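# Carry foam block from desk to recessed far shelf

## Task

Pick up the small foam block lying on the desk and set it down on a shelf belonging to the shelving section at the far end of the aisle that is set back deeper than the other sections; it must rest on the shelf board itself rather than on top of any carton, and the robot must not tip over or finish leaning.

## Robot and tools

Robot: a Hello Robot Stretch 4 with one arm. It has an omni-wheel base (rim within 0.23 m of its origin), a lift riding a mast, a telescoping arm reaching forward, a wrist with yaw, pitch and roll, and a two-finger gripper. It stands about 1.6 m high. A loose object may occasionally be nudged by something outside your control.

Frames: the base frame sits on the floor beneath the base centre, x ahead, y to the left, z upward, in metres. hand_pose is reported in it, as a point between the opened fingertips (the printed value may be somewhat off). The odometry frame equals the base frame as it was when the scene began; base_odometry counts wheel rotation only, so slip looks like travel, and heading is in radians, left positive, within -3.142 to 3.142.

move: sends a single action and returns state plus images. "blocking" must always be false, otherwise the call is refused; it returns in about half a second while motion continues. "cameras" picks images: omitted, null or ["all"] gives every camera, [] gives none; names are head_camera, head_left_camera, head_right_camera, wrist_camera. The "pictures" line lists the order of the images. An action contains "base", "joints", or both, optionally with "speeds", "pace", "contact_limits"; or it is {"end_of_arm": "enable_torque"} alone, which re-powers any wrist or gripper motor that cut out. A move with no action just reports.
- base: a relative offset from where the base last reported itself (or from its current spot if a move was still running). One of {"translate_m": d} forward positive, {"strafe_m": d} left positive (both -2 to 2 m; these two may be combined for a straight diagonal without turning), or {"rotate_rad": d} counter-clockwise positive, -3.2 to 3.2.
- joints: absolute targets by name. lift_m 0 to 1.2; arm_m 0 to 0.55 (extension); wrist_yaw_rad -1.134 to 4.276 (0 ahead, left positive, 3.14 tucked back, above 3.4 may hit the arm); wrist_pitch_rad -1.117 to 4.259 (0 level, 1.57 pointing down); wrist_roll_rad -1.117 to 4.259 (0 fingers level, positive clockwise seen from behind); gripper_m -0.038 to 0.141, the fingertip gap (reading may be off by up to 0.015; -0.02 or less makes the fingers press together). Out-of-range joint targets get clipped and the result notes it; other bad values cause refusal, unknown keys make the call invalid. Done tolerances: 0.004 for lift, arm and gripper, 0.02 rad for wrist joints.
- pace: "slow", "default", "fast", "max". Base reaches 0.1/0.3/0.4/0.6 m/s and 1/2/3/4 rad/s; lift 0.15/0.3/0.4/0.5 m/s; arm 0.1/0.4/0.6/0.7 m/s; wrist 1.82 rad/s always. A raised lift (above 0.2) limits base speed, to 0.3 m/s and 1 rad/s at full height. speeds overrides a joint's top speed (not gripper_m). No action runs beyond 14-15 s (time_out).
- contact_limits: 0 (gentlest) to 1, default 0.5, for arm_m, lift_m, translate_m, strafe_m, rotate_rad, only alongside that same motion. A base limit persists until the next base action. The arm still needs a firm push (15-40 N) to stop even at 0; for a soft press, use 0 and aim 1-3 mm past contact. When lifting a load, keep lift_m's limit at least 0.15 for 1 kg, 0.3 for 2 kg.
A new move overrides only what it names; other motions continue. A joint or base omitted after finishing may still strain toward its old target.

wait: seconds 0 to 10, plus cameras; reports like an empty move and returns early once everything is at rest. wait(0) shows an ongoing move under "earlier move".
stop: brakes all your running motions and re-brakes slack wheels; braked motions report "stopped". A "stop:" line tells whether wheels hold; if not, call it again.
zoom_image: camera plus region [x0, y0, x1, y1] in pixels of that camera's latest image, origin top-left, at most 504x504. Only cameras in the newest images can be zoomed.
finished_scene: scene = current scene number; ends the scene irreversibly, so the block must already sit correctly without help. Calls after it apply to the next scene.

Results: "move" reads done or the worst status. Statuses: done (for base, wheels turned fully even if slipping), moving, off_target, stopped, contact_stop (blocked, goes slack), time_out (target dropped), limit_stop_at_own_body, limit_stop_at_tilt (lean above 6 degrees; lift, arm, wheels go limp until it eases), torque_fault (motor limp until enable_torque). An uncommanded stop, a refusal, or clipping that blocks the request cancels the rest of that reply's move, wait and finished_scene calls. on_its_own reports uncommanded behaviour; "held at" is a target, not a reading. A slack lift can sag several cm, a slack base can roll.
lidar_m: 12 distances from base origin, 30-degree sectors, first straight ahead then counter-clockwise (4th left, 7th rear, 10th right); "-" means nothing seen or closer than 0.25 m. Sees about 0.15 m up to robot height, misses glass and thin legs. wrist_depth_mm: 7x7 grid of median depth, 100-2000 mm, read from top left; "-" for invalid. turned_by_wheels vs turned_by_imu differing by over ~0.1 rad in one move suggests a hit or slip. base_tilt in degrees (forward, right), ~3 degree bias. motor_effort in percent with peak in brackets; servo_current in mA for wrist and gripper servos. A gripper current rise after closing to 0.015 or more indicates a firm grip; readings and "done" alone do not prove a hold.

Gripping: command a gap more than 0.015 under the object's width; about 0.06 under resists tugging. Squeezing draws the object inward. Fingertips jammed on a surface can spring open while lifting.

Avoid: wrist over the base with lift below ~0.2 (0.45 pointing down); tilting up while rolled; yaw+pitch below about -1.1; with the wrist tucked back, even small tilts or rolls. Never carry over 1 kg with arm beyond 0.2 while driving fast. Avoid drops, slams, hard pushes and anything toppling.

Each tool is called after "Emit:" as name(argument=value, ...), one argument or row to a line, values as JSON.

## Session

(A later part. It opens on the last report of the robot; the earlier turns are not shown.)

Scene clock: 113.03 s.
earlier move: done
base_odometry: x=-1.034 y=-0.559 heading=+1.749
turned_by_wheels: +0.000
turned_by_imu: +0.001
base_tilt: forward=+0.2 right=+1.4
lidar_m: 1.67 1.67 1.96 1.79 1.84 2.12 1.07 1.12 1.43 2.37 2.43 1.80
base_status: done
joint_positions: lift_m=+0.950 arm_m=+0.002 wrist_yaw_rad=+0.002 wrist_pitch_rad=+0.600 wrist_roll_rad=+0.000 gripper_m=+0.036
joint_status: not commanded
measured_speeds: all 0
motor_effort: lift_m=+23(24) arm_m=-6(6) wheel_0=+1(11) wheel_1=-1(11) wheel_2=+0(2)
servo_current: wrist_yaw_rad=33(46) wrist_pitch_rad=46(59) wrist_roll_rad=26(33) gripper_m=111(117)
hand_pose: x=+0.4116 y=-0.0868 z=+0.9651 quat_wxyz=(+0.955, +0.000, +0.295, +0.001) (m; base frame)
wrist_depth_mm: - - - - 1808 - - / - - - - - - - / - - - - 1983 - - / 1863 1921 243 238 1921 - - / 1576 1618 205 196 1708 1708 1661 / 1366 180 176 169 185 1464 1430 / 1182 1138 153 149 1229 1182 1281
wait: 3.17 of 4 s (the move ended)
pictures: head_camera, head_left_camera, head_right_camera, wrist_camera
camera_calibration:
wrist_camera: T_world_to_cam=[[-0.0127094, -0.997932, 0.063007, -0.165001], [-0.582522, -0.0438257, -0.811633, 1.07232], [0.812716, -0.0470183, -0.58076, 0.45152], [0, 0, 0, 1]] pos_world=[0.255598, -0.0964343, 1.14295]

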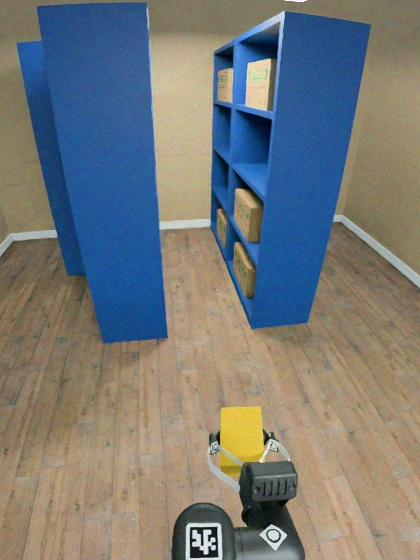

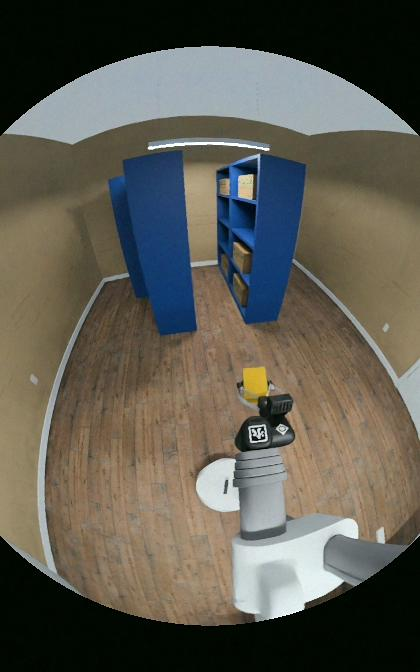

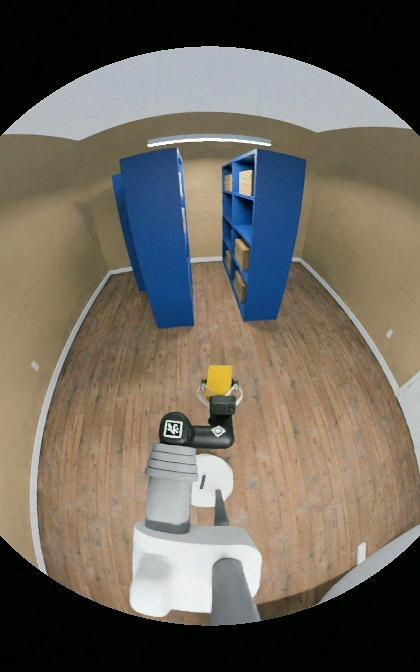

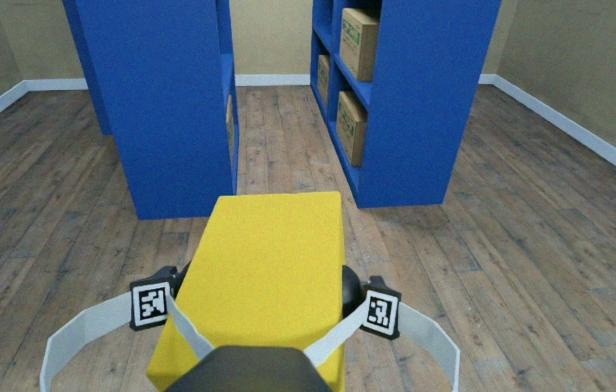

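Emit:
move(
  base={"rotate_rad": 0.14},
  blocking=false,
  cameras=[],
)

Emit:
wait(
  seconds=1.5,
  cameras=[],
)

Emit:
move(
  base={"strafe_m": -0.34, "translate_m": 0.7},
  blocking=false,
  cameras=[],
)

Emit:
wait(
  seconds=4,
)

Scene clock: 136.30 s.
move: moving
base_odometry: x=-1.034 y=-0.559 heading=+1.886
turned_by_wheels: +0.137
turned_by_imu: +0.135
base_tilt: forward=+0.4 right=+1.4
lidar_m: 1.64 1.73 1.88 1.79 1.89 1.99 1.10 1.15 1.64 2.37 2.48 1.76
base_status: rotate_rad moving
joint_positions: lift_m=+0.950 arm_m=+0.002 wrist_yaw_rad=+0.002 wrist_pitch_rad=+0.600 wrist_roll_rad=+0.000 gripper_m=+0.036
joint_status: not commanded
measured_speeds: translate_m=+0.001 strafe_m=+0.000 rotate_rad=+0.124 lift_m=+0.000 arm_m=+0.000 wrist_yaw_rad=+0.000 wrist_pitch_rad=+0.000 wrist_roll_rad=+0.000
motor_effort: lift_m=+23(24) arm_m=-6(6) wheel_0=-3(6) wheel_1=-1(6) wheel_2=+0(8)
servo_current: wrist_yaw_rad=39(39) wrist_pitch_rad=46(52) wrist_roll_rad=33(33) gripper_m=111(111)
hand_pose: x=+0.4116 y=-0.0868 z=+0.9651 quat_wxyz=(+0.955, +0.000, +0.295, +0.001) (m; base frame)
wrist_depth_mm: - - - - - - - / - - - - - - - / - - - - - - - / 1921 - 234 236 1983 - - / 1576 1618 206 197 1708 1661 1756 / 1336 180 176 168 185 1430 1397 / 1160 1160 153 149 1205 1160 1281
pictures: none
No camera images: "cameras" was empty.

Scene clock: 136.67 s.
earlier move: done
base_odometry: x=-1.034 y=-0.559 heading=+1.889
turned_by_wheels: +0.003
turned_by_imu: +0.002
base_tilt: forward=+0.3 right=+1.4
lidar_m: 1.66 1.76 1.87 1.81 1.90 2.01 1.09 1.15 1.65 2.38 2.51 1.76
base_status: done
joint_positions: lift_m=+0.950 arm_m=+0.002 wrist_yaw_rad=+0.002 wrist_pitch_rad=+0.600 wrist_roll_rad=+0.000 gripper_m=+0.036
joint_status: not commanded
measured_speeds: all 0
motor_effort: lift_m=+23(24) arm_m=-6(6) wheel_0=-2(6) wheel_1=-1(6) wheel_2=+1(8)
servo_current: wrist_yaw_rad=39(46) wrist_pitch_rad=39(52) wrist_roll_rad=33(33) gripper_m=111(111)
hand_pose: x=+0.4116 y=-0.0868 z=+0.9651 quat_wxyz=(+0.955, +0.000, +0.295, +0.001) (m; base frame)
wrist_depth_mm: - - - - - - - / - - - - - - - / - - - - - - - / 1921 1921 242 235 - 1983 - / 1618 1576 205 198 1661 1708 1708 / 1336 180 175 168 185 1464 1430 / 1160 1182 153 149 1229 1182 1255
wait: 0.37 of 1.5 s (the move ended)
pictures: none
No camera images: "cameras" was empty.

Scene clock: 137.17 s.
move: moving
base_odometry: x=-1.029 y=-0.523 heading=+1.889
turned_by_wheels: +0.000
turned_by_imu: +0.000
base_tilt: forward=+0.4 right=+1.4
lidar_m: 1.61 1.69 1.90 1.81 1.92 2.03 1.11 1.21 1.71 2.37 2.51 1.73
base_status: translate_m moving; strafe_m moving
joint_positions: lift_m=+0.950 arm_m=+0.002 wrist_yaw_rad=+0.002 wrist_pitch_rad=+0.600 wrist_roll_rad=+0.000 gripper_m=+0.036
joint_status: not commanded
measured_speeds: translate_m=+0.123 strafe_m=-0.061 rotate_rad=-0.004 lift_m=+0.000 arm_m=+0.000 wrist_yaw_rad=+0.000 wrist_pitch_rad=+0.000 wrist_roll_rad=+0.000
motor_effort: lift_m=+23(24) arm_m=-6(6) wheel_0=+8(9) wheel_1=+3(3) wheel_2=-8(9)
servo_current: wrist_yaw_rad=26(46) wrist_pitch_rad=46(52) wrist_roll_rad=33(33) gripper_m=98(111)
hand_pose: x=+0.4116 y=-0.0868 z=+0.9651 quat_wxyz=(+0.955, +0.000, +0.295, +0.001) (m; base frame)
wrist_depth_mm: - - - - - - - / - - - - - - - / - - - - - - - / 1921 1983 233 236 - - - / 1576 1618 205 197 1618 1708 1708 / 1336 180 176 168 185 1464 1430 / 1160 1160 153 148 1229 1205 1255
pictures: none
No camera images: "cameras" was empty.

Scene clock: 140.63 s.
earlier move: done
base_odometry: x=-0.930 y=+0.212 heading=+1.889
turned_by_wheels: +0.000
turned_by_imu: -0.002
base_tilt: forward=+0.5 right=+1.4
lidar_m: 1.07 1.00 2.23 2.13 2.24 2.74 1.83 1.91 2.14 2.04 2.16 1.00
base_status: done
joint_positions: lift_m=+0.950 arm_m=+0.002 wrist_yaw_rad=+0.002 wrist_pitch_rad=+0.600 wrist_roll_rad=+0.000 gripper_m=+0.036
joint_status: not commanded
measured_speeds: all 0
motor_effort: lift_m=+23(24) arm_m=-6(6) wheel_0=+0(10) wheel_1=+2(5) wheel_2=+0(11)
servo_current: wrist_yaw_rad=39(52) wrist_pitch_rad=46(59) wrist_roll_rad=26(39) gripper_m=117(117)
hand_pose: x=+0.4116 y=-0.0868 z=+0.9651 quat_wxyz=(+0.955, +0.000, +0.295, +0.001) (m; base frame)
wrist_depth_mm: - - - - 1078 - - / - - - - 1138 - - / - - - - 1205 - - / - 1308 1499 236 - - - / - 1336 204 197 - - 1708 / - 167 176 168 184 1397 1430 / 1160 1138 153 148 1229 1138 1255
wait: 3.47 of 4 s (the move ended)
pictures: head_camera, head_left_camera, head_right_camera, wrist_camera
camera_calibration:
wrist_camera: T_world_to_cam=[[-0.0127094, -0.997932, 0.063007, -0.165001], [-0.582522, -0.0438257, -0.811633, 1.07232], [0.812716, -0.0470183, -0.58076, 0.45152], [0, 0, 0, 1]] pos_world=[0.255598, -0.0964343, 1.14295]

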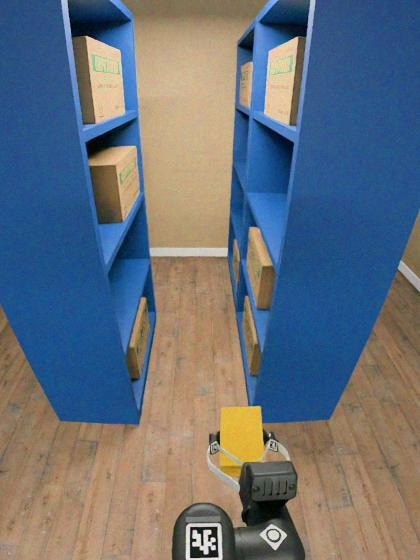

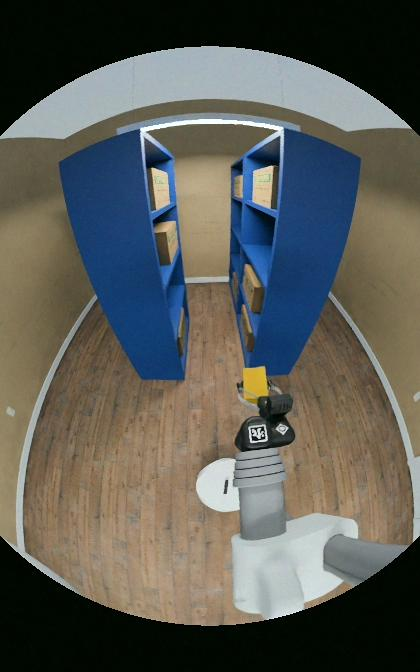

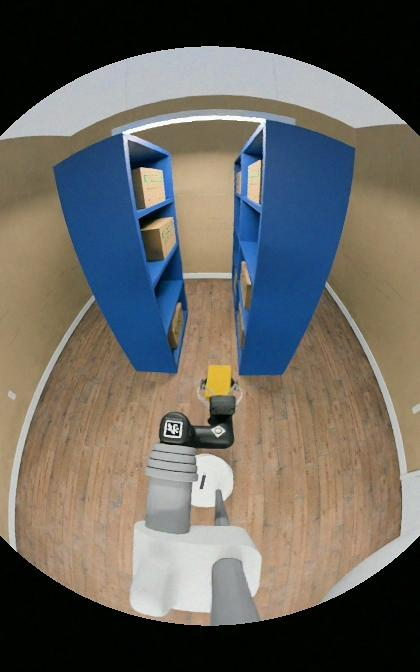

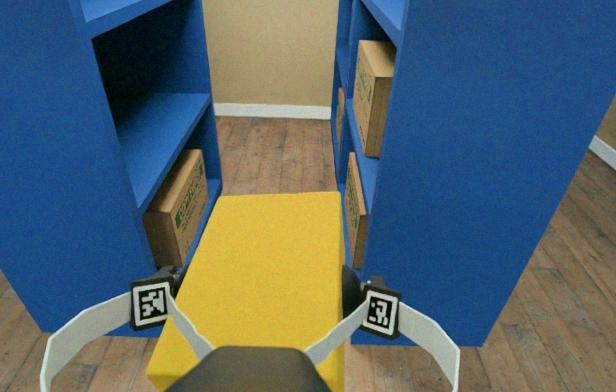

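Emit:
move(
  base={"translate_m": 1.25, "strafe_m": -0.015},
  contact_limits={"translate_m": 0.2},
  blocking=false,
  cameras=[],
)

Emit:
wait(
  seconds=6,
)

Scene clock: 161.10 s.
move: moving
base_odometry: x=-0.940 y=+0.243 heading=+1.889
turned_by_wheels: +0.000
turned_by_imu: +0.000
base_tilt: forward=+0.4 right=+1.6
lidar_m: 1.07 0.98 2.22 2.14 2.24 2.77 1.87 1.95 2.13 2.06 2.16 0.95
base_status: translate_m moving; strafe_m moving
joint_positions: lift_m=+0.950 arm_m=+0.002 wrist_yaw_rad=+0.002 wrist_pitch_rad=+0.600 wrist_roll_rad=+0.000 gripper_m=+0.036
joint_status: not commanded
measured_speeds: translate_m=+0.125 strafe_m=-0.002 rotate_rad=+0.004 lift_m=+0.000 arm_m=+0.000 wrist_yaw_rad=+0.000 wrist_pitch_rad=+0.000 wrist_roll_rad=+0.000
motor_effort: lift_m=+23(23) arm_m=-6(6) wheel_0=+6(7) wheel_1=+5(7) wheel_2=-9(10)
servo_current: wrist_yaw_rad=33(46) wrist_pitch_rad=33(46) wrist_roll_rad=33(33) gripper_m=104(111)
contact_limits: translate_m 0.2
hand_pose: x=+0.4116 y=-0.0868 z=+0.9651 quat_wxyz=(+0.955, +0.000, +0.295, +0.001) (m; base frame)
wrist_depth_mm: - - - - 976 - - / - - - - 1118 - - / - - - - 1182 - - / - 1336 1661 237 - - - / - 1308 202 196 - - 1661 / - 168 176 168 183 1397 1430 / 1160 1160 153 149 1229 1182 1281
pictures: none
No camera images: "cameras" was empty.

Scene clock: 166.27 s.
earlier move: done
base_odometry: x=-1.307 y=+1.404 heading=+1.889
turned_by_wheels: +0.000
turned_by_imu: -0.002
base_tilt: forward=+0.4 right=+1.4
lidar_m: 1.00 0.46 0.36 0.32 0.36 3.45 4.02 0.35 0.25 0.25 0.25 0.36
base_status: done
joint_positions: lift_m=+0.950 arm_m=+0.002 wrist_yaw_rad=+0.002 wrist_pitch_rad=+0.600 wrist_roll_rad=+0.000 gripper_m=+0.036
joint_status: not commanded
measured_speeds: all 0
motor_effort: lift_m=+23(23) arm_m=-6(6) wheel_0=+2(8) wheel_1=+0(8) wheel_2=+2(11)
servo_current: wrist_yaw_rad=33(46) wrist_pitch_rad=46(65) wrist_roll_rad=26(33) gripper_m=111(117)
contact_limits: translate_m 0.2
hand_pose: x=+0.4116 y=-0.0868 z=+0.9651 quat_wxyz=(+0.955, +0.000, +0.295, +0.001) (m; base frame)
wrist_depth_mm: - - - - - 387 - / 1366 - - - 544 415 - / - - - - 521 394 - / - 1708 - 229 521 - - / 1308 1618 205 197 580 - - / 1366 180 175 168 184 402 392 / - 1138 153 149 621 357 368
wait: 5.17 of 6 s (the move ended)
pictures: head_camera, head_left_camera, head_right_camera, wrist_camera
camera_calibration:
wrist_camera: T_world_to_cam=[[-0.0127094, -0.997932, 0.063007, -0.165001], [-0.582522, -0.0438257, -0.811633, 1.07232], [0.812716, -0.0470183, -0.58076, 0.45152], [0, 0, 0, 1]] pos_world=[0.255598, -0.0964343, 1.14295]

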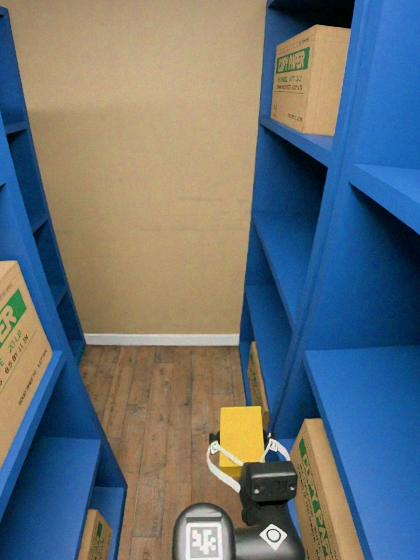

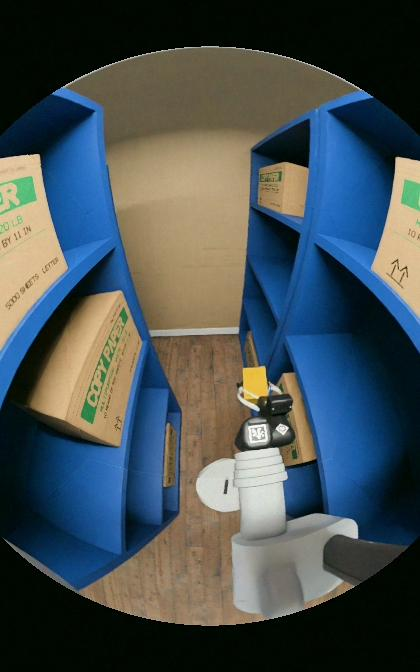

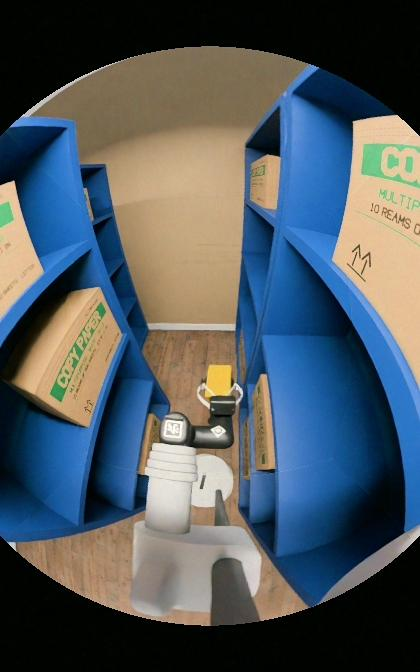

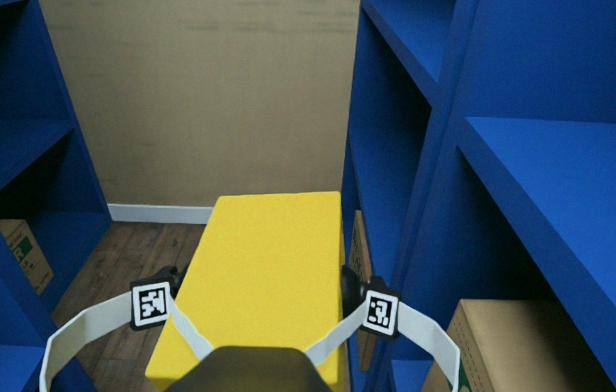

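Emit:
move(
  base={"translate_m": 1.0, "strafe_m": 0.04},
  contact_limits={"translate_m": 0.2},
  blocking=false,
  cameras=[],
)

Emit:
wait(
  seconds=5,
  cameras=["head_left_camera","wrist_camera"],
)

Scene clock: 193.53 s.
move: moving
base_odometry: x=-1.318 y=+1.435 heading=+1.889
turned_by_wheels: +0.000
turned_by_imu: -0.001
base_tilt: forward=+0.2 right=+1.5
lidar_m: 1.06 0.47 0.35 0.32 0.35 3.71 4.03 0.35 0.25 0.25 0.25 0.34
base_status: translate_m moving; strafe_m moving
joint_positions: lift_m=+0.950 arm_m=+0.002 wrist_yaw_rad=+0.002 wrist_pitch_rad=+0.600 wrist_roll_rad=+0.000 gripper_m=+0.036
joint_status: not commanded
measured_speeds: translate_m=+0.124 strafe_m=+0.003 rotate_rad=-0.002 lift_m=+0.000 arm_m=+0.000 wrist_yaw_rad=+0.000 wrist_pitch_rad=+0.000 wrist_roll_rad=+0.000
motor_effort: lift_m=+23(23) arm_m=-6(6) wheel_0=+6(6) wheel_1=+5(8) wheel_2=-8(9)
servo_current: wrist_yaw_rad=33(39) wrist_pitch_rad=39(52) wrist_roll_rad=26(33) gripper_m=98(111)
contact_limits: translate_m 0.2
hand_pose: x=+0.4116 y=-0.0868 z=+0.9651 quat_wxyz=(+0.955, +0.000, +0.295, +0.001) (m; base frame)
wrist_depth_mm: - - - - 1098 362 - / 1366 - - - 549 397 - / 1464 - - - - 379 - / - - - 229 500 - - / 1397 1576 205 197 549 - - / 1308 180 176 168 183 402 389 / - 1138 153 149 615 368 368
pictures: none
No camera images: "cameras" was empty.

Scene clock: 197.87 s.
earlier move: done
base_odometry: x=-1.658 y=+2.341 heading=+1.889
turned_by_wheels: +0.000
turned_by_imu: -0.002
base_tilt: forward=+0.5 right=+1.3
lidar_m: 0.56 0.61 0.77 0.72 0.47 0.47 1.19 0.38 0.27 0.25 0.28 0.41
base_status: done
joint_positions: lift_m=+0.950 arm_m=+0.002 wrist_yaw_rad=+0.002 wrist_pitch_rad=+0.600 wrist_roll_rad=+0.000 gripper_m=+0.036
joint_status: not commanded
measured_speeds: all 0
motor_effort: lift_m=+23(23) arm_m=-6(6) wheel_0=+2(7) wheel_1=+1(8) wheel_2=+0(10)
servo_current: wrist_yaw_rad=39(46) wrist_pitch_rad=39(59) wrist_roll_rad=33(33) gripper_m=111(117)
contact_limits: translate_m 0.2
hand_pose: x=+0.4116 y=-0.0868 z=+0.9651 quat_wxyz=(+0.955, +0.000, +0.295, +0.001) (m; base frame)
wrist_depth_mm: 334 327 327 327 327 324 312 / 357 359 359 357 357 355 310 / 397 394 394 392 392 382 325 / 442 436 427 237 433 415 294 / - - 203 198 473 424 415 / - 168 176 168 184 473 477 / - - 153 149 - 554 554
wait: 4.33 of 5 s (the move ended)
pictures: head_left_camera, wrist_camera
camera_calibration:
wrist_camera: T_world_to_cam=[[-0.0127094, -0.997932, 0.063007, -0.165001], [-0.582522, -0.0438257, -0.811633, 1.07232], [0.812716, -0.0470183, -0.58076, 0.45152], [0, 0, 0, 1]] pos_world=[0.255598, -0.0964343, 1.14295]

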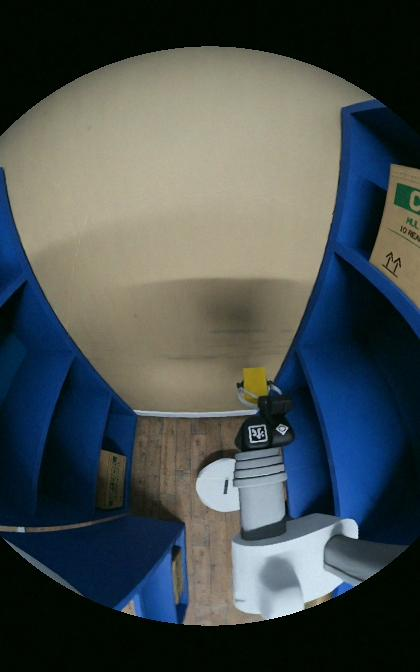

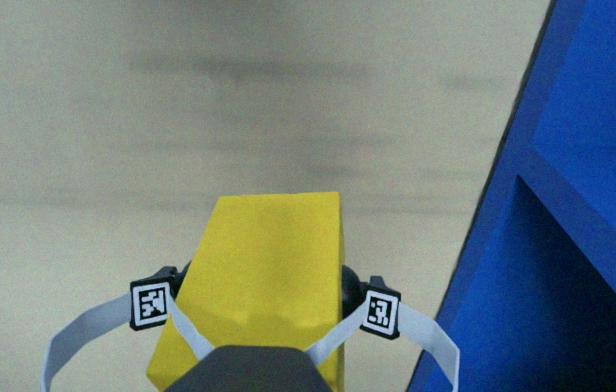

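Emit:
move(
  base={"translate_m": -0.03, "strafe_m": 0.04},
  blocking=false,
  cameras=[],
)

Emit:
wait(
  seconds=1.2,
  cameras=[],
)

Emit:
move(
  base={"rotate_rad": 1.57},
  contact_limits={"rotate_rad": 0.2},
  blocking=false,
  cameras=[],
)

Emit:
wait(
  seconds=3,
)

Scene clock: 206.70 s.
move: moving
base_odometry: x=-1.676 y=+2.315 heading=+1.889
turned_by_wheels: +0.000
turned_by_imu: -0.001
base_tilt: forward=+0.4 right=+1.5
lidar_m: 0.58 0.63 0.76 0.71 0.44 0.41 1.15 0.43 0.30 0.28 0.29 0.46
base_status: translate_m moving; strafe_m moving
joint_positions: lift_m=+0.950 arm_m=+0.002 wrist_yaw_rad=+0.002 wrist_pitch_rad=+0.600 wrist_roll_rad=+0.000 gripper_m=+0.036
joint_status: not commanded
measured_speeds: translate_m=-0.060 strafe_m=+0.086 rotate_rad=-0.004 lift_m=+0.000 arm_m=+0.000 wrist_yaw_rad=+0.000 wrist_pitch_rad=+0.000 wrist_roll_rad=+0.000
motor_effort: lift_m=+23(23) arm_m=-6(6) wheel_0=-5(10) wheel_1=+2(6) wheel_2=+5(7)
servo_current: wrist_yaw_rad=33(46) wrist_pitch_rad=33(46) wrist_roll_rad=20(33) gripper_m=104(111)
hand_pose: x=+0.4116 y=-0.0868 z=+0.9651 quat_wxyz=(+0.955, +0.000, +0.295, +0.001) (m; base frame)
wrist_depth_mm: 347 343 343 343 342 342 336 / 375 375 377 377 375 373 332 / 413 415 413 413 413 410 345 / 449 459 442 238 455 436 389 / - - 202 197 - 452 442 / - 167 176 169 184 504 504 / - - 153 149 - 569 591
pictures: none
No camera images: "cameras" was empty.

Scene clock: 207.37 s.
earlier move: done
base_odometry: x=-1.687 y=+2.300 heading=+1.890
turned_by_wheels: +0.000
turned_by_imu: +0.000
base_tilt: forward=+0.3 right=+1.4
lidar_m: 0.58 0.63 0.74 0.69 0.46 0.39 1.09 0.44 0.32 0.29 0.33 0.46
base_status: done
joint_positions: lift_m=+0.950 arm_m=+0.002 wrist_yaw_rad=+0.002 wrist_pitch_rad=+0.600 wrist_roll_rad=+0.000 gripper_m=+0.036
joint_status: not commanded
measured_speeds: all 0
motor_effort: lift_m=+23(23) arm_m=-6(6) wheel_0=+0(10) wheel_1=+2(6) wheel_2=+2(7)
servo_current: wrist_yaw_rad=39(46) wrist_pitch_rad=46(59) wrist_roll_rad=26(33) gripper_m=104(117)
hand_pose: x=+0.4116 y=-0.0868 z=+0.9651 quat_wxyz=(+0.955, +0.000, +0.295, +0.001) (m; base frame)
wrist_depth_mm: 353 355 355 355 355 353 351 / 389 389 384 387 387 384 353 / 427 427 427 427 424 424 357 / 466 466 452 237 462 455 404 / - - 202 197 - 469 452 / - 167 175 168 183 525 521 / - - 153 149 - 569 585
wait: 0.67 of 1.2 s (the move ended)
pictures: none
No camera images: "cameras" was empty.

Scene clock: 207.87 s.
move: moving
base_odometry: x=-1.687 y=+2.300 heading=+2.118
turned_by_wheels: +0.229
turned_by_imu: +0.225
base_tilt: forward=+0.4 right=+1.4
lidar_m: 0.61 0.71 0.69 0.63 0.39 0.50 0.77 0.39 0.31 0.29 0.36 0.60
base_status: rotate_rad moving
joint_positions: lift_m=+0.950 arm_m=+0.002 wrist_yaw_rad=+0.002 wrist_pitch_rad=+0.600 wrist_roll_rad=+0.000 gripper_m=+0.036
joint_status: not commanded
measured_speeds: translate_m=+0.001 strafe_m=+0.001 rotate_rad=+0.877 lift_m=+0.000 arm_m=+0.000 wrist_yaw_rad=+0.000 wrist_pitch_rad=+0.000 wrist_roll_rad=+0.000
motor_effort: lift_m=+23(23) arm_m=-6(6) wheel_0=-6(7) wheel_1=-7(7) wheel_2=-8(8)
servo_current: wrist_yaw_rad=33(46) wrist_pitch_rad=39(52) wrist_roll_rad=33(33) gripper_m=111(111)
contact_limits: rotate_rad 0.2
hand_pose: x=+0.4116 y=-0.0868 z=+0.9651 quat_wxyz=(+0.955, +0.000, +0.295, +0.001) (m; base frame)
wrist_depth_mm: 399 382 364 351 336 322 315 / 439 418 399 379 366 347 338 / 469 455 436 418 399 382 366 / - - 455 236 442 418 402 / - - 203 198 469 459 442 / - 168 176 168 183 - 462 / - - 153 148 - - 492
pictures: none
No camera images: "cameras" was empty.

Scene clock: 209.53 s.
earlier move: done
base_odometry: x=-1.687 y=+2.300 heading=-2.824
turned_by_wheels: +1.341
turned_by_imu: +1.324
base_tilt: forward=+0.3 right=+1.4
lidar_m: 0.69 0.43 0.41 1.02 0.47 0.33 0.33 0.37 0.45 0.60 0.64 0.72
base_status: done
joint_positions: lift_m=+0.950 arm_m=+0.002 wrist_yaw_rad=+0.002 wrist_pitch_rad=+0.600 wrist_roll_rad=+0.000 gripper_m=+0.036
joint_status: not commanded
measured_speeds: all 0
motor_effort: lift_m=+23(23) arm_m=-6(6) wheel_0=-2(8) wheel_1=+0(7) wheel_2=+0(9)
servo_current: wrist_yaw_rad=39(46) wrist_pitch_rad=33(52) wrist_roll_rad=26(39) gripper_m=111(117)
contact_limits: rotate_rad 0.2
hand_pose: x=+0.4116 y=-0.0868 z=+0.9651 quat_wxyz=(+0.955, +0.000, +0.295, +0.001) (m; base frame)
wrist_depth_mm: 484 - - - - - - / 488 - - - - - - / 525 - - - - 1025 - / - - - 228 - 1060 - / - - 203 197 - 891 - / - 178 175 168 186 768 759 / - 162 153 149 - 138 -
wait: 1.67 of 3 s (the move ended)
pictures: head_camera, head_left_camera, head_right_camera, wrist_camera
camera_calibration:
wrist_camera: T_world_to_cam=[[-0.0127094, -0.997932, 0.063007, -0.165001], [-0.582522, -0.0438257, -0.811633, 1.07232], [0.812716, -0.0470183, -0.58076, 0.45152], [0, 0, 0, 1]] pos_world=[0.255598, -0.0964343, 1.14295]

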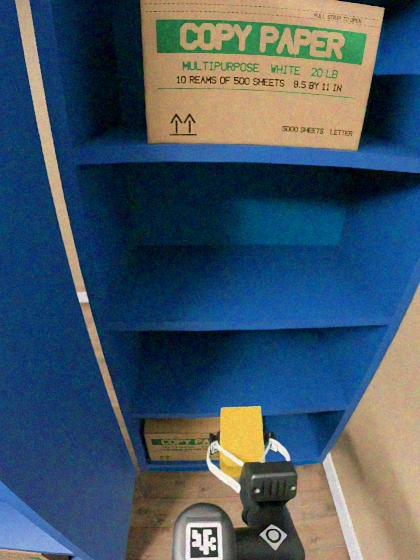

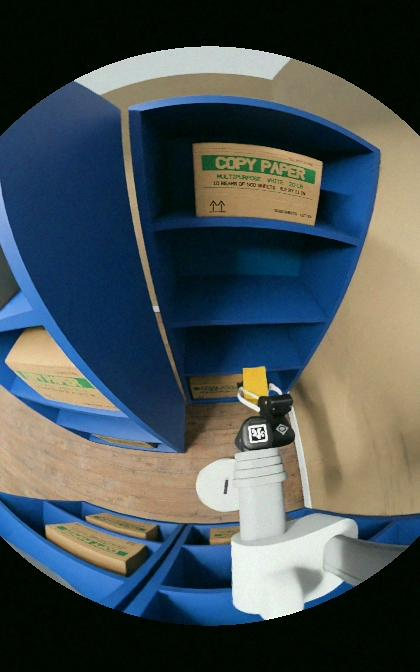

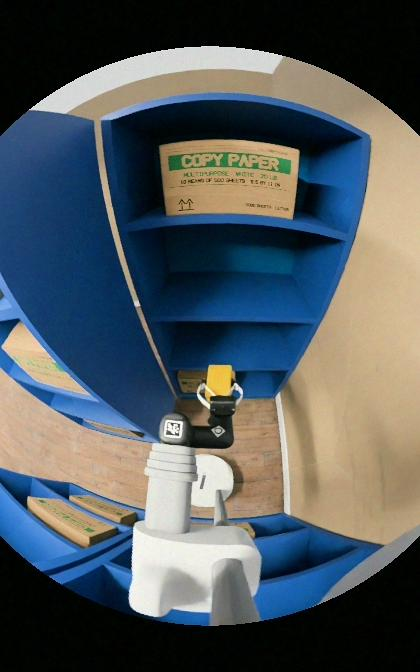

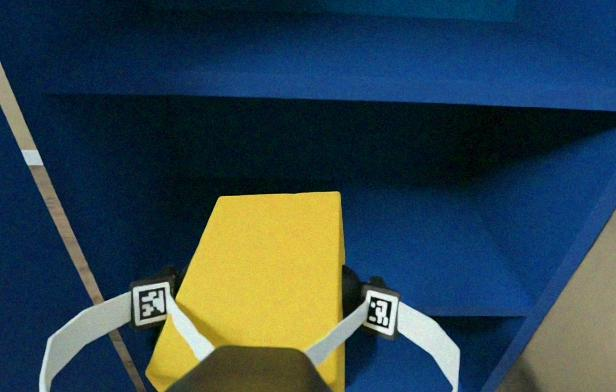

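Emit:
move(
  joints={"lift_m": 1.1},
  base={"translate_m": 0.2},
  blocking=false,
  cameras=[],
)

Emit:
wait(
  seconds=1.6,
  cameras=["head_camera","wrist_camera"],
)

Scene clock: 224.17 s.
move: moving
base_odometry: x=-1.718 y=+2.290 heading=-2.823
turned_by_wheels: +0.000
turned_by_imu: -0.001
base_tilt: forward=+0.2 right=+1.4
lidar_m: 0.65 0.40 0.37 0.89 0.53 0.38 0.34 0.39 0.47 0.58 0.64 0.69
base_status: translate_m moving
joint_positions: lift_m=+0.989 arm_m=+0.002 wrist_yaw_rad=+0.002 wrist_pitch_rad=+0.600 wrist_roll_rad=+0.000 gripper_m=+0.036
joint_status: lift_m moving
measured_speeds: translate_m=+0.124 strafe_m=+0.000 rotate_rad=-0.004 lift_m=+0.149 arm_m=+0.000 wrist_yaw_rad=+0.000 wrist_pitch_rad=+0.000 wrist_roll_rad=+0.000
motor_effort: lift_m=+25(26) arm_m=-6(6) wheel_0=+7(7) wheel_1=+5(7) wheel_2=-9(9)
servo_current: wrist_yaw_rad=33(46) wrist_pitch_rad=39(52) wrist_roll_rad=33(33) gripper_m=104(117)
hand_pose: x=+0.4116 y=-0.0868 z=+1.0043 quat_wxyz=(+0.955, +0.000, +0.295, +0.001) (m; base frame)
wrist_depth_mm: 500 - - - - - - / 462 - - - - - - / 496 - - - - - - / - - - 228 - - - / - - 202 196 - - - / - 178 176 168 183 778 741 / - - 153 149 - 798 -
pictures: none
No camera images: "cameras" was empty.

Scene clock: 225.73 s.
earlier move: done
base_odometry: x=-1.877 y=+2.238 heading=-2.823
turned_by_wheels: +0.000
turned_by_imu: -0.001
base_tilt: forward=+0.5 right=+1.3
lidar_m: 0.48 0.43 0.29 0.30 0.77 0.56 0.51 0.56 0.62 0.59 0.61 0.52
base_status: done
joint_positions: lift_m=+1.100 arm_m=+0.002 wrist_yaw_rad=+0.002 wrist_pitch_rad=+0.600 wrist_roll_rad=+0.000 gripper_m=+0.036
joint_status: all done
measured_speeds: all 0
motor_effort: lift_m=+24(27) arm_m=-6(6) wheel_0=+2(7) wheel_1=+2(7) wheel_2=+0(12)
servo_current: wrist_yaw_rad=39(46) wrist_pitch_rad=26(65) wrist_roll_rad=26(33) gripper_m=104(117)
hand_pose: x=+0.4116 y=-0.0868 z=+1.1150 quat_wxyz=(+0.955, +0.000, +0.295, +0.001) (m; base frame)
wrist_depth_mm: 484 676 676 676 683 683 676 / 488 741 741 741 741 741 732 / 496 - - - - - - / 459 - - 228 - - - / 410 415 205 198 430 433 436 / 480 180 176 169 186 891 - / 496 750 153 149 768 778 -
wait: 1.57 of 1.6 s (the move ended)
pictures: head_camera, wrist_camera
camera_calibration:
wrist_camera: T_world_to_cam=[[-0.0127035, -0.997932, 0.0630059, -0.174445], [-0.582635, -0.0438217, -0.811552, 1.19391], [0.812635, -0.047019, -0.580874, 0.538743], [0, 0, 0, 1]] pos_world=[0.255598, -0.0964343, 1.29285]

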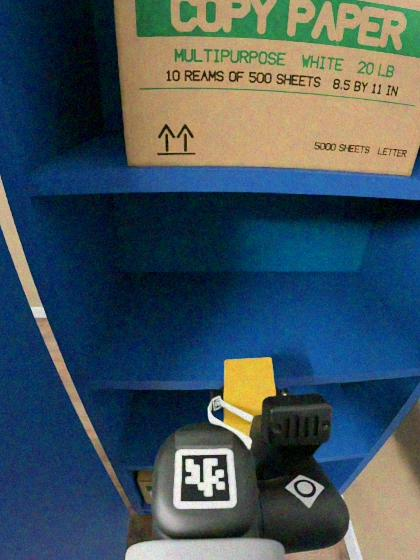

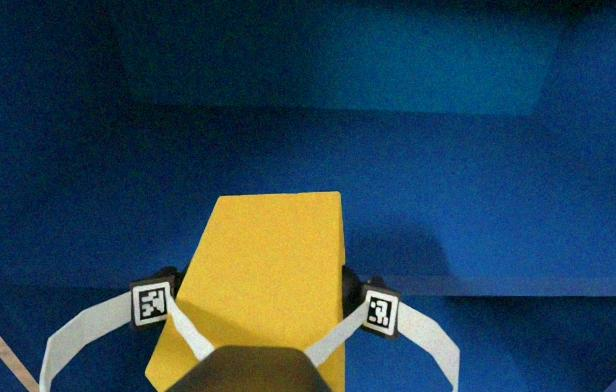

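Emit:
move(
  joints={"arm_m": 0.27},
  blocking=false,
  cameras=[],
)

Emit:
wait(
  seconds=2,
  cameras=[],
)

Emit:
move(
  joints={"lift_m": 1.02},
  contact_limits={"lift_m": 0.2},
  pace="slow",
  blocking=false,
  cameras=[],
)

Emit:
wait(
  seconds=2,
  cameras=["head_right_camera","head_camera","wrist_camera"],
)

Scene clock: 235.17 s.
move: moving
base_odometry: x=-1.877 y=+2.238 heading=-2.823
turned_by_wheels: +0.000
turned_by_imu: -0.001
base_tilt: forward=+0.4 right=+1.3
lidar_m: 0.49 0.41 0.31 0.28 0.77 0.54 0.52 0.55 0.64 0.60 0.61 0.53
base_status: not commanded
joint_positions: lift_m=+1.100 arm_m=+0.054 wrist_yaw_rad=+0.002 wrist_pitch_rad=+0.600 wrist_roll_rad=+0.000 gripper_m=+0.036
joint_status: arm_m moving
measured_speeds: translate_m=+0.000 strafe_m=+0.000 rotate_rad=+0.000 lift_m=+0.000 arm_m=+0.198 wrist_yaw_rad=+0.000 wrist_pitch_rad=+0.000 wrist_roll_rad=+0.000
motor_effort: lift_m=+24(24) arm_m=+7(10) wheel_0=+2(2) wheel_1=+2(2) wheel_2=+0(0)
servo_current: wrist_yaw_rad=33(39) wrist_pitch_rad=52(52) wrist_roll_rad=26(33) gripper_m=104(111)
hand_pose: x=+0.4636 y=-0.0868 z=+1.1150 quat_wxyz=(+0.955, +0.000, +0.295, +0.001) (m; base frame)
wrist_depth_mm: 500 627 634 634 640 640 640 / 484 691 691 691 707 699 691 / 484 - - - - - 691 / 462 - - 227 - - - / 410 413 205 198 430 430 436 / 362 180 176 169 188 379 379 / 462 741 153 149 759 759 -
pictures: none
No camera images: "cameras" was empty.

Scene clock: 236.60 s.
earlier move: done
base_odometry: x=-1.877 y=+2.238 heading=-2.823
turned_by_wheels: +0.000
turned_by_imu: +0.000
base_tilt: forward=+0.5 right=+1.3
lidar_m: 0.48 0.43 0.29 0.28 0.77 0.56 0.52 0.53 0.64 0.58 0.61 0.51
base_status: not commanded
joint_positions: lift_m=+1.100 arm_m=+0.270 wrist_yaw_rad=+0.002 wrist_pitch_rad=+0.600 wrist_roll_rad=+0.000 gripper_m=+0.036
joint_status: all done
measured_speeds: all 0
motor_effort: lift_m=+24(24) arm_m=+7(10) wheel_0=+2(2) wheel_1=+1(2) wheel_2=+0(0)
servo_current: wrist_yaw_rad=39(46) wrist_pitch_rad=39(59) wrist_roll_rad=26(33) gripper_m=104(111)
hand_pose: x=+0.6789 y=-0.0868 z=+1.1150 quat_wxyz=(+0.955, +0.000, +0.295, +0.001) (m; base frame)
wrist_depth_mm: 430 427 430 427 427 427 427 / 469 469 466 466 466 466 469 / 496 517 512 517 517 517 512 / 455 - 462 231 - - - / 407 413 204 197 430 430 436 / 349 180 175 168 188 368 366 / 300 297 153 149 315 307 327
wait: 1.43 of 2 s (the move ended)
pictures: none
No camera images: "cameras" was empty.

Scene clock: 237.10 s.
move: moving
base_odometry: x=-1.877 y=+2.238 heading=-2.823
turned_by_wheels: +0.000
turned_by_imu: +0.000
base_tilt: forward=+0.5 right=+1.2
lidar_m: 0.48 0.43 0.31 0.29 0.77 0.54 0.51 0.54 0.64 0.61 0.64 0.53
base_status: not commanded
joint_positions: lift_m=+1.074 arm_m=+0.270 wrist_yaw_rad=+0.002 wrist_pitch_rad=+0.600 wrist_roll_rad=+0.000 gripper_m=+0.036
joint_status: lift_m moving
measured_speeds: translate_m=+0.000 strafe_m=+0.000 rotate_rad=+0.000 lift_m=-0.099 arm_m=+0.000 wrist_yaw_rad=+0.000 wrist_pitch_rad=+0.000 wrist_roll_rad=+0.000
motor_effort: lift_m=+12(25) arm_m=+7(7) wheel_0=+2(2) wheel_1=+1(2) wheel_2=+0(0)
servo_current: wrist_yaw_rad=46(46) wrist_pitch_rad=46(59) wrist_roll_rad=33(39) gripper_m=104(111)
contact_limits: lift_m 0.2
hand_pose: x=+0.6789 y=-0.0868 z=+1.0897 quat_wxyz=(+0.955, +0.000, +0.295, +0.001) (m; base frame)
wrist_depth_mm: 430 427 430 427 427 427 427 / 466 466 469 469 466 466 469 / 492 512 508 512 512 517 512 / 436 436 427 227 455 445 - / 375 379 205 197 392 397 402 / 320 180 176 168 188 338 338 / 279 274 153 149 289 283 300
pictures: none
No camera images: "cameras" was empty.

Scene clock: 238.13 s.
earlier move: done
base_odometry: x=-1.877 y=+2.238 heading=-2.823
turned_by_wheels: +0.000
turned_by_imu: +0.000
base_tilt: forward=+0.3 right=+1.4
lidar_m: 0.49 0.43 0.30 0.30 0.77 0.54 0.52 0.54 0.63 0.60 0.63 0.52
base_status: not commanded
joint_positions: lift_m=+1.020 arm_m=+0.270 wrist_yaw_rad=+0.002 wrist_pitch_rad=+0.600 wrist_roll_rad=+0.000 gripper_m=+0.036
joint_status: all done
measured_speeds: all 0
motor_effort: lift_m=+14(25) arm_m=+7(7) wheel_0=+2(2) wheel_1=+2(2) wheel_2=+0(0)
servo_current: wrist_yaw_rad=33(46) wrist_pitch_rad=46(59) wrist_roll_rad=26(39) gripper_m=104(111)
contact_limits: lift_m 0.2
hand_pose: x=+0.6789 y=-0.0868 z=+1.0359 quat_wxyz=(+0.955, +0.000, +0.295, +0.001) (m; base frame)
wrist_depth_mm: 430 427 430 427 427 427 427 / 466 466 466 469 469 469 466 / 452 439 445 449 466 496 488 / 362 366 368 237 379 387 389 / 298 303 204 197 314 315 320 / 254 180 176 168 188 268 268 / 220 218 153 148 229 225 240
wait: 1.03 of 2 s (the move ended)
pictures: head_camera, head_right_camera, wrist_camera
camera_calibration:
wrist_camera: T_world_to_cam=[[-0.0127035, -0.997932, 0.0630059, -0.166066], [-0.582635, -0.0438217, -0.811552, 1.28546], [0.812635, -0.047019, -0.580874, 0.275579], [0, 0, 0, 1]] pos_world=[0.522898, -0.0964343, 1.21375]

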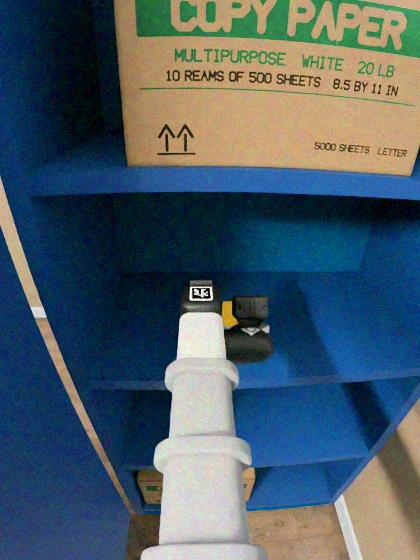

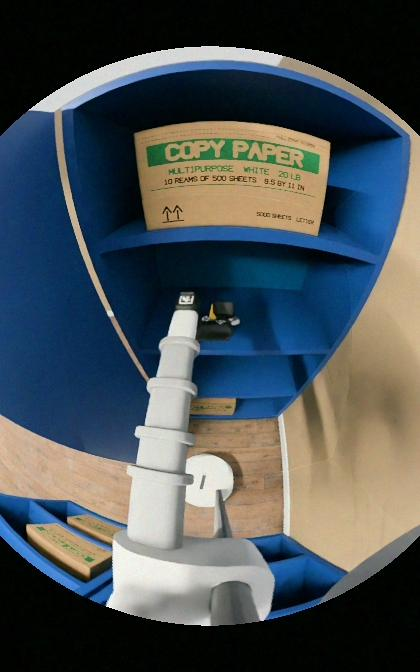

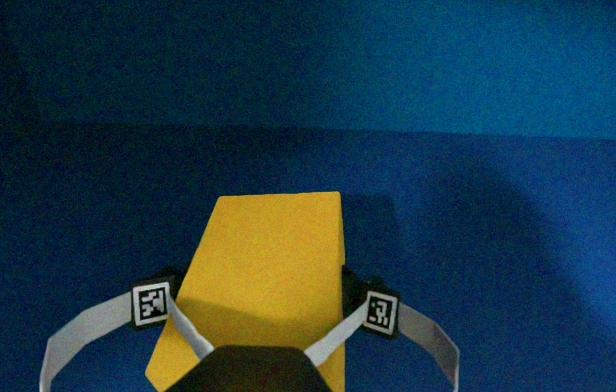

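Emit:
move(
  joints={"lift_m": 1.01},
  contact_limits={"lift_m": 0.1},
  pace="slow",
  blocking=false,
  cameras=[],
)

Emit:
wait(
  seconds=1,
  cameras=["wrist_camera"],
)

Scene clock: 247.23 s.
move: moving
base_odometry: x=-1.877 y=+2.238 heading=-2.823
turned_by_wheels: +0.000
turned_by_imu: -0.001
base_tilt: forward=+0.4 right=+1.5
lidar_m: 0.49 0.42 0.29 0.29 0.80 0.56 0.52 0.50 0.63 0.59 0.64 0.50
base_status: not commanded
joint_positions: lift_m=+1.011 arm_m=+0.270 wrist_yaw_rad=+0.002 wrist_pitch_rad=+0.600 wrist_roll_rad=+0.000 gripper_m=+0.036
joint_status: lift_m moving
measured_speeds: all 0
motor_effort: lift_m=+12(14) arm_m=+7(7) wheel_0=+2(2) wheel_1=+1(2) wheel_2=+0(0)
servo_current: wrist_yaw_rad=39(46) wrist_pitch_rad=33(52) wrist_roll_rad=33(33) gripper_m=111(111)
contact_limits: lift_m 0.1
hand_pose: x=+0.6789 y=-0.0868 z=+1.0260 quat_wxyz=(+0.955, +0.000, +0.295, +0.001) (m; base frame)
wrist_depth_mm: 433 427 427 427 427 430 427 / 459 462 466 469 469 466 469 / 436 442 449 455 445 455 492 / 345 351 355 237 366 370 375 / 286 291 204 197 301 303 307 / 243 180 175 168 186 258 258 / 211 209 152 149 221 217 229
pictures: none
No camera images: "cameras" was empty.

Scene clock: 247.47 s.
earlier move: done
base_odometry: x=-1.877 y=+2.238 heading=-2.823
turned_by_wheels: +0.000
turned_by_imu: +0.000
base_tilt: forward=+0.3 right=+1.4
lidar_m: 0.49 0.42 0.30 0.32 0.77 0.57 0.53 0.54 0.62 0.58 0.61 0.52
base_status: not commanded
joint_positions: lift_m=+1.011 arm_m=+0.270 wrist_yaw_rad=+0.002 wrist_pitch_rad=+0.600 wrist_roll_rad=+0.000 gripper_m=+0.036
joint_status: all done
measured_speeds: all 0
motor_effort: lift_m=+13(14) arm_m=+7(7) wheel_0=+2(2) wheel_1=+2(2) wheel_2=+0(0)
servo_current: wrist_yaw_rad=39(46) wrist_pitch_rad=39(52) wrist_roll_rad=26(33) gripper_m=104(111)
contact_limits: lift_m 0.1
hand_pose: x=+0.6789 y=-0.0868 z=+1.0260 quat_wxyz=(+0.955, +0.000, +0.295, +0.001) (m; base frame)
wrist_depth_mm: 430 427 427 430 430 427 430 / 466 469 466 466 466 466 469 / 436 439 449 455 445 452 496 / 345 349 353 237 366 373 375 / 285 291 204 197 301 303 306 / 243 180 175 168 187 258 258 / 211 210 152 149 222 216 229
wait: 0.23 of 1 s (the move ended)
pictures: wrist_camera
camera_calibration:
wrist_camera: T_world_to_cam=[[-0.0127035, -0.997932, 0.0630059, -0.165436], [-0.582635, -0.0438217, -0.811552, 1.27734], [0.812635, -0.047019, -0.580874, 0.26977], [0, 0, 0, 1]] pos_world=[0.522898, -0.0964343, 1.20375]

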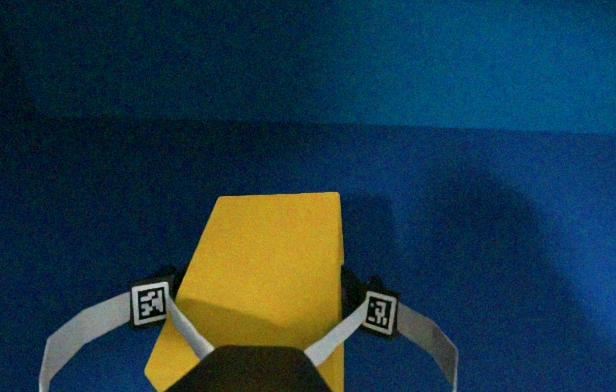

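Emit:
move(
  joints={"lift_m": 1.0},
  contact_limits={"lift_m": 0.05},
  pace="slow",
  blocking=false,
  cameras=[],
)

Emit:
wait(
  seconds=1,
  cameras=["wrist_camera"],
)

Scene clock: 255.70 s.
move: moving
base_odometry: x=-1.877 y=+2.238 heading=-2.823
turned_by_wheels: +0.000
turned_by_imu: -0.001
base_tilt: forward=+0.2 right=+1.3
lidar_m: 0.49 0.42 0.30 0.30 0.78 0.56 0.53 0.53 0.63 0.59 0.63 0.53
base_status: not commanded
joint_positions: lift_m=+1.001 arm_m=+0.270 wrist_yaw_rad=+0.002 wrist_pitch_rad=+0.600 wrist_roll_rad=+0.000 gripper_m=+0.036
joint_status: lift_m moving
measured_speeds: all 0
motor_effort: lift_m=+9(13) arm_m=+7(7) wheel_0=+2(2) wheel_1=+2(2) wheel_2=+0(0)
servo_current: wrist_yaw_rad=39(39) wrist_pitch_rad=52(52) wrist_roll_rad=20(33) gripper_m=91(104)
contact_limits: lift_m 0.05
hand_pose: x=+0.6789 y=-0.0868 z=+1.0163 quat_wxyz=(+0.955, +0.000, +0.295, +0.001) (m; base frame)
wrist_depth_mm: 427 424 427 430 430 433 439 / 459 459 466 469 469 469 469 / 442 445 452 442 445 496 500 / 347 351 355 359 366 373 375 / 286 289 203 198 298 303 303 / 240 178 172 167 187 254 255 / 203 206 153 148 216 218 225
pictures: none
No camera images: "cameras" was empty.

Scene clock: 255.93 s.
earlier move: done
base_odometry: x=-1.877 y=+2.238 heading=-2.823
turned_by_wheels: +0.000
turned_by_imu: +0.000
base_tilt: forward=+0.3 right=+1.4
lidar_m: 0.49 0.43 0.30 0.32 0.76 0.56 0.50 0.52 0.64 0.60 0.61 0.53
base_status: not commanded
joint_positions: lift_m=+1.001 arm_m=+0.270 wrist_yaw_rad=+0.002 wrist_pitch_rad=+0.600 wrist_roll_rad=+0.000 gripper_m=+0.036
joint_status: all done
measured_speeds: all 0
motor_effort: lift_m=+9(13) arm_m=+7(7) wheel_0=+2(2) wheel_1=+2(2) wheel_2=+0(0)
servo_current: wrist_yaw_rad=33(39) wrist_pitch_rad=46(52) wrist_roll_rad=26(33) gripper_m=91(104)
contact_limits: lift_m 0.05
hand_pose: x=+0.6789 y=-0.0868 z=+1.0163 quat_wxyz=(+0.955, +0.000, +0.295, +0.001) (m; base frame)
wrist_depth_mm: 427 424 427 430 430 430 439 / 459 462 466 466 469 469 473 / 445 449 455 442 445 496 496 / 347 351 355 242 368 373 377 / 285 289 203 198 298 303 304 / 240 178 171 167 187 254 254 / 203 206 153 148 216 219 224
wait: 0.23 of 1 s (the move ended)
pictures: wrist_camera
camera_calibration:
wrist_camera: T_world_to_cam=[[-0.0127035, -0.997932, 0.0630059, -0.164831], [-0.582635, -0.0438217, -0.811552, 1.26955], [0.812635, -0.047019, -0.580874, 0.264193], [0, 0, 0, 1]] pos_world=[0.522898, -0.0964343, 1.19415]

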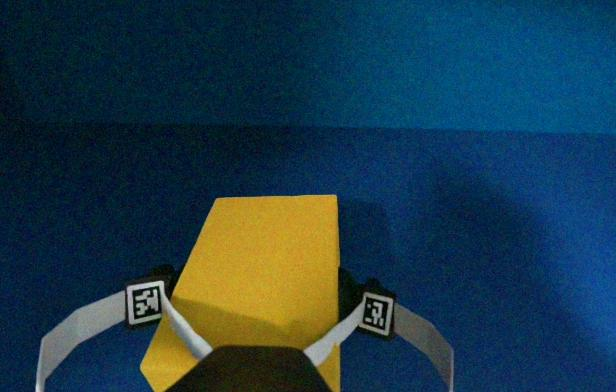

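Emit:
move(
  joints={"gripper_m": 0.135, "lift_m": 1.006},
  blocking=false,
  cameras=[],
)

Emit:
wait(
  seconds=2,
  cameras=["wrist_camera"],
)

Scene clock: 261.00 s.
move: moving
base_odometry: x=-1.877 y=+2.238 heading=-2.823
turned_by_wheels: +0.000
turned_by_imu: -0.001
base_tilt: forward=+0.4 right=+1.3
lidar_m: 0.49 0.41 0.30 0.30 0.76 0.55 0.51 0.53 0.62 0.58 0.63 0.51
base_status: not commanded
joint_positions: lift_m=+1.006 arm_m=+0.270 wrist_yaw_rad=+0.002 wrist_pitch_rad=+0.600 wrist_roll_rad=+0.000 gripper_m=+0.056
joint_status: lift_m moving; gripper_m moving
measured_speeds: translate_m=+0.000 strafe_m=+0.000 rotate_rad=+0.000 lift_m=+0.001 arm_m=+0.000 wrist_yaw_rad=+0.000 wrist_pitch_rad=+0.000 wrist_roll_rad=+0.000
motor_effort: lift_m=+25(25) arm_m=+6(7) wheel_0=+2(2) wheel_1=+2(2) wheel_2=+0(0)
servo_current: wrist_yaw_rad=33(46) wrist_pitch_rad=39(46) wrist_roll_rad=26(33) gripper_m=72(98)
hand_pose: x=+0.6789 y=-0.0868 z=+1.0212 quat_wxyz=(+0.955, +0.000, +0.295, +0.001) (m; base frame)
wrist_depth_mm: 427 424 427 427 430 430 430 / 459 462 462 466 469 473 466 / 449 433 459 449 455 496 496 / 353 357 364 368 373 377 382 / 290 293 210 203 304 306 309 / 244 187 175 171 190 258 258 / 213 208 156 151 220 223 229
pictures: none
No camera images: "cameras" was empty.

Scene clock: 262.43 s.
earlier move: done
base_odometry: x=-1.877 y=+2.238 heading=-2.824
turned_by_wheels: +0.000
turned_by_imu: +0.000
base_tilt: forward=+0.5 right=+1.5
lidar_m: 0.50 0.42 0.29 0.29 0.78 0.55 0.52 0.51 0.63 0.60 0.63 0.51
base_status: not commanded
joint_positions: lift_m=+1.006 arm_m=+0.270 wrist_yaw_rad=+0.001 wrist_pitch_rad=+0.598 wrist_roll_rad=+0.000 gripper_m=+0.135
joint_status: all done
measured_speeds: all 0
motor_effort: lift_m=+20(25) arm_m=+6(7) wheel_0=+2(2) wheel_1=+1(2) wheel_2=-1(1)
servo_current: wrist_yaw_rad=26(46) wrist_pitch_rad=33(59) wrist_roll_rad=33(33) gripper_m=39(124)
hand_pose: x=+0.6792 y=-0.0871 z=+1.0218 quat_wxyz=(+0.956, +0.000, +0.294, +0.001) (m; base frame)
wrist_depth_mm: 424 424 427 427 430 433 442 / 459 459 462 466 473 473 477 / 455 442 445 488 462 496 500 / 357 362 366 370 377 382 387 / 291 297 220 215 306 309 312 / 247 199 180 186 204 260 262 / 214 213 162 161 223 225 231
wait: 1.43 of 2 s (the move ended)
pictures: wrist_camera
camera_calibration:
wrist_camera: T_world_to_cam=[[-0.0138243, -0.997921, 0.0629532, -0.164607], [-0.58104, -0.0432211, -0.812727, 1.27434], [0.813758, -0.0478137, -0.579234, 0.264658], [0, 0, 0, 1]] pos_world=[0.522799, -0.0965325, 1.19935]

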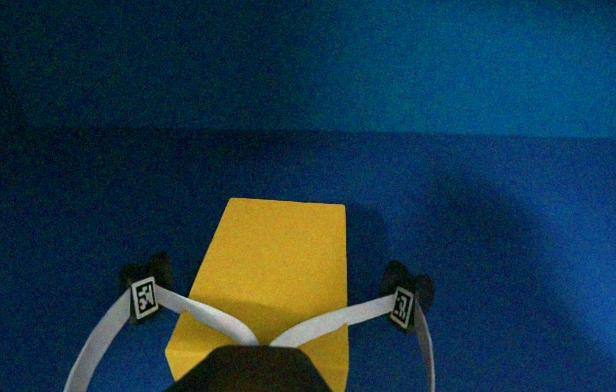

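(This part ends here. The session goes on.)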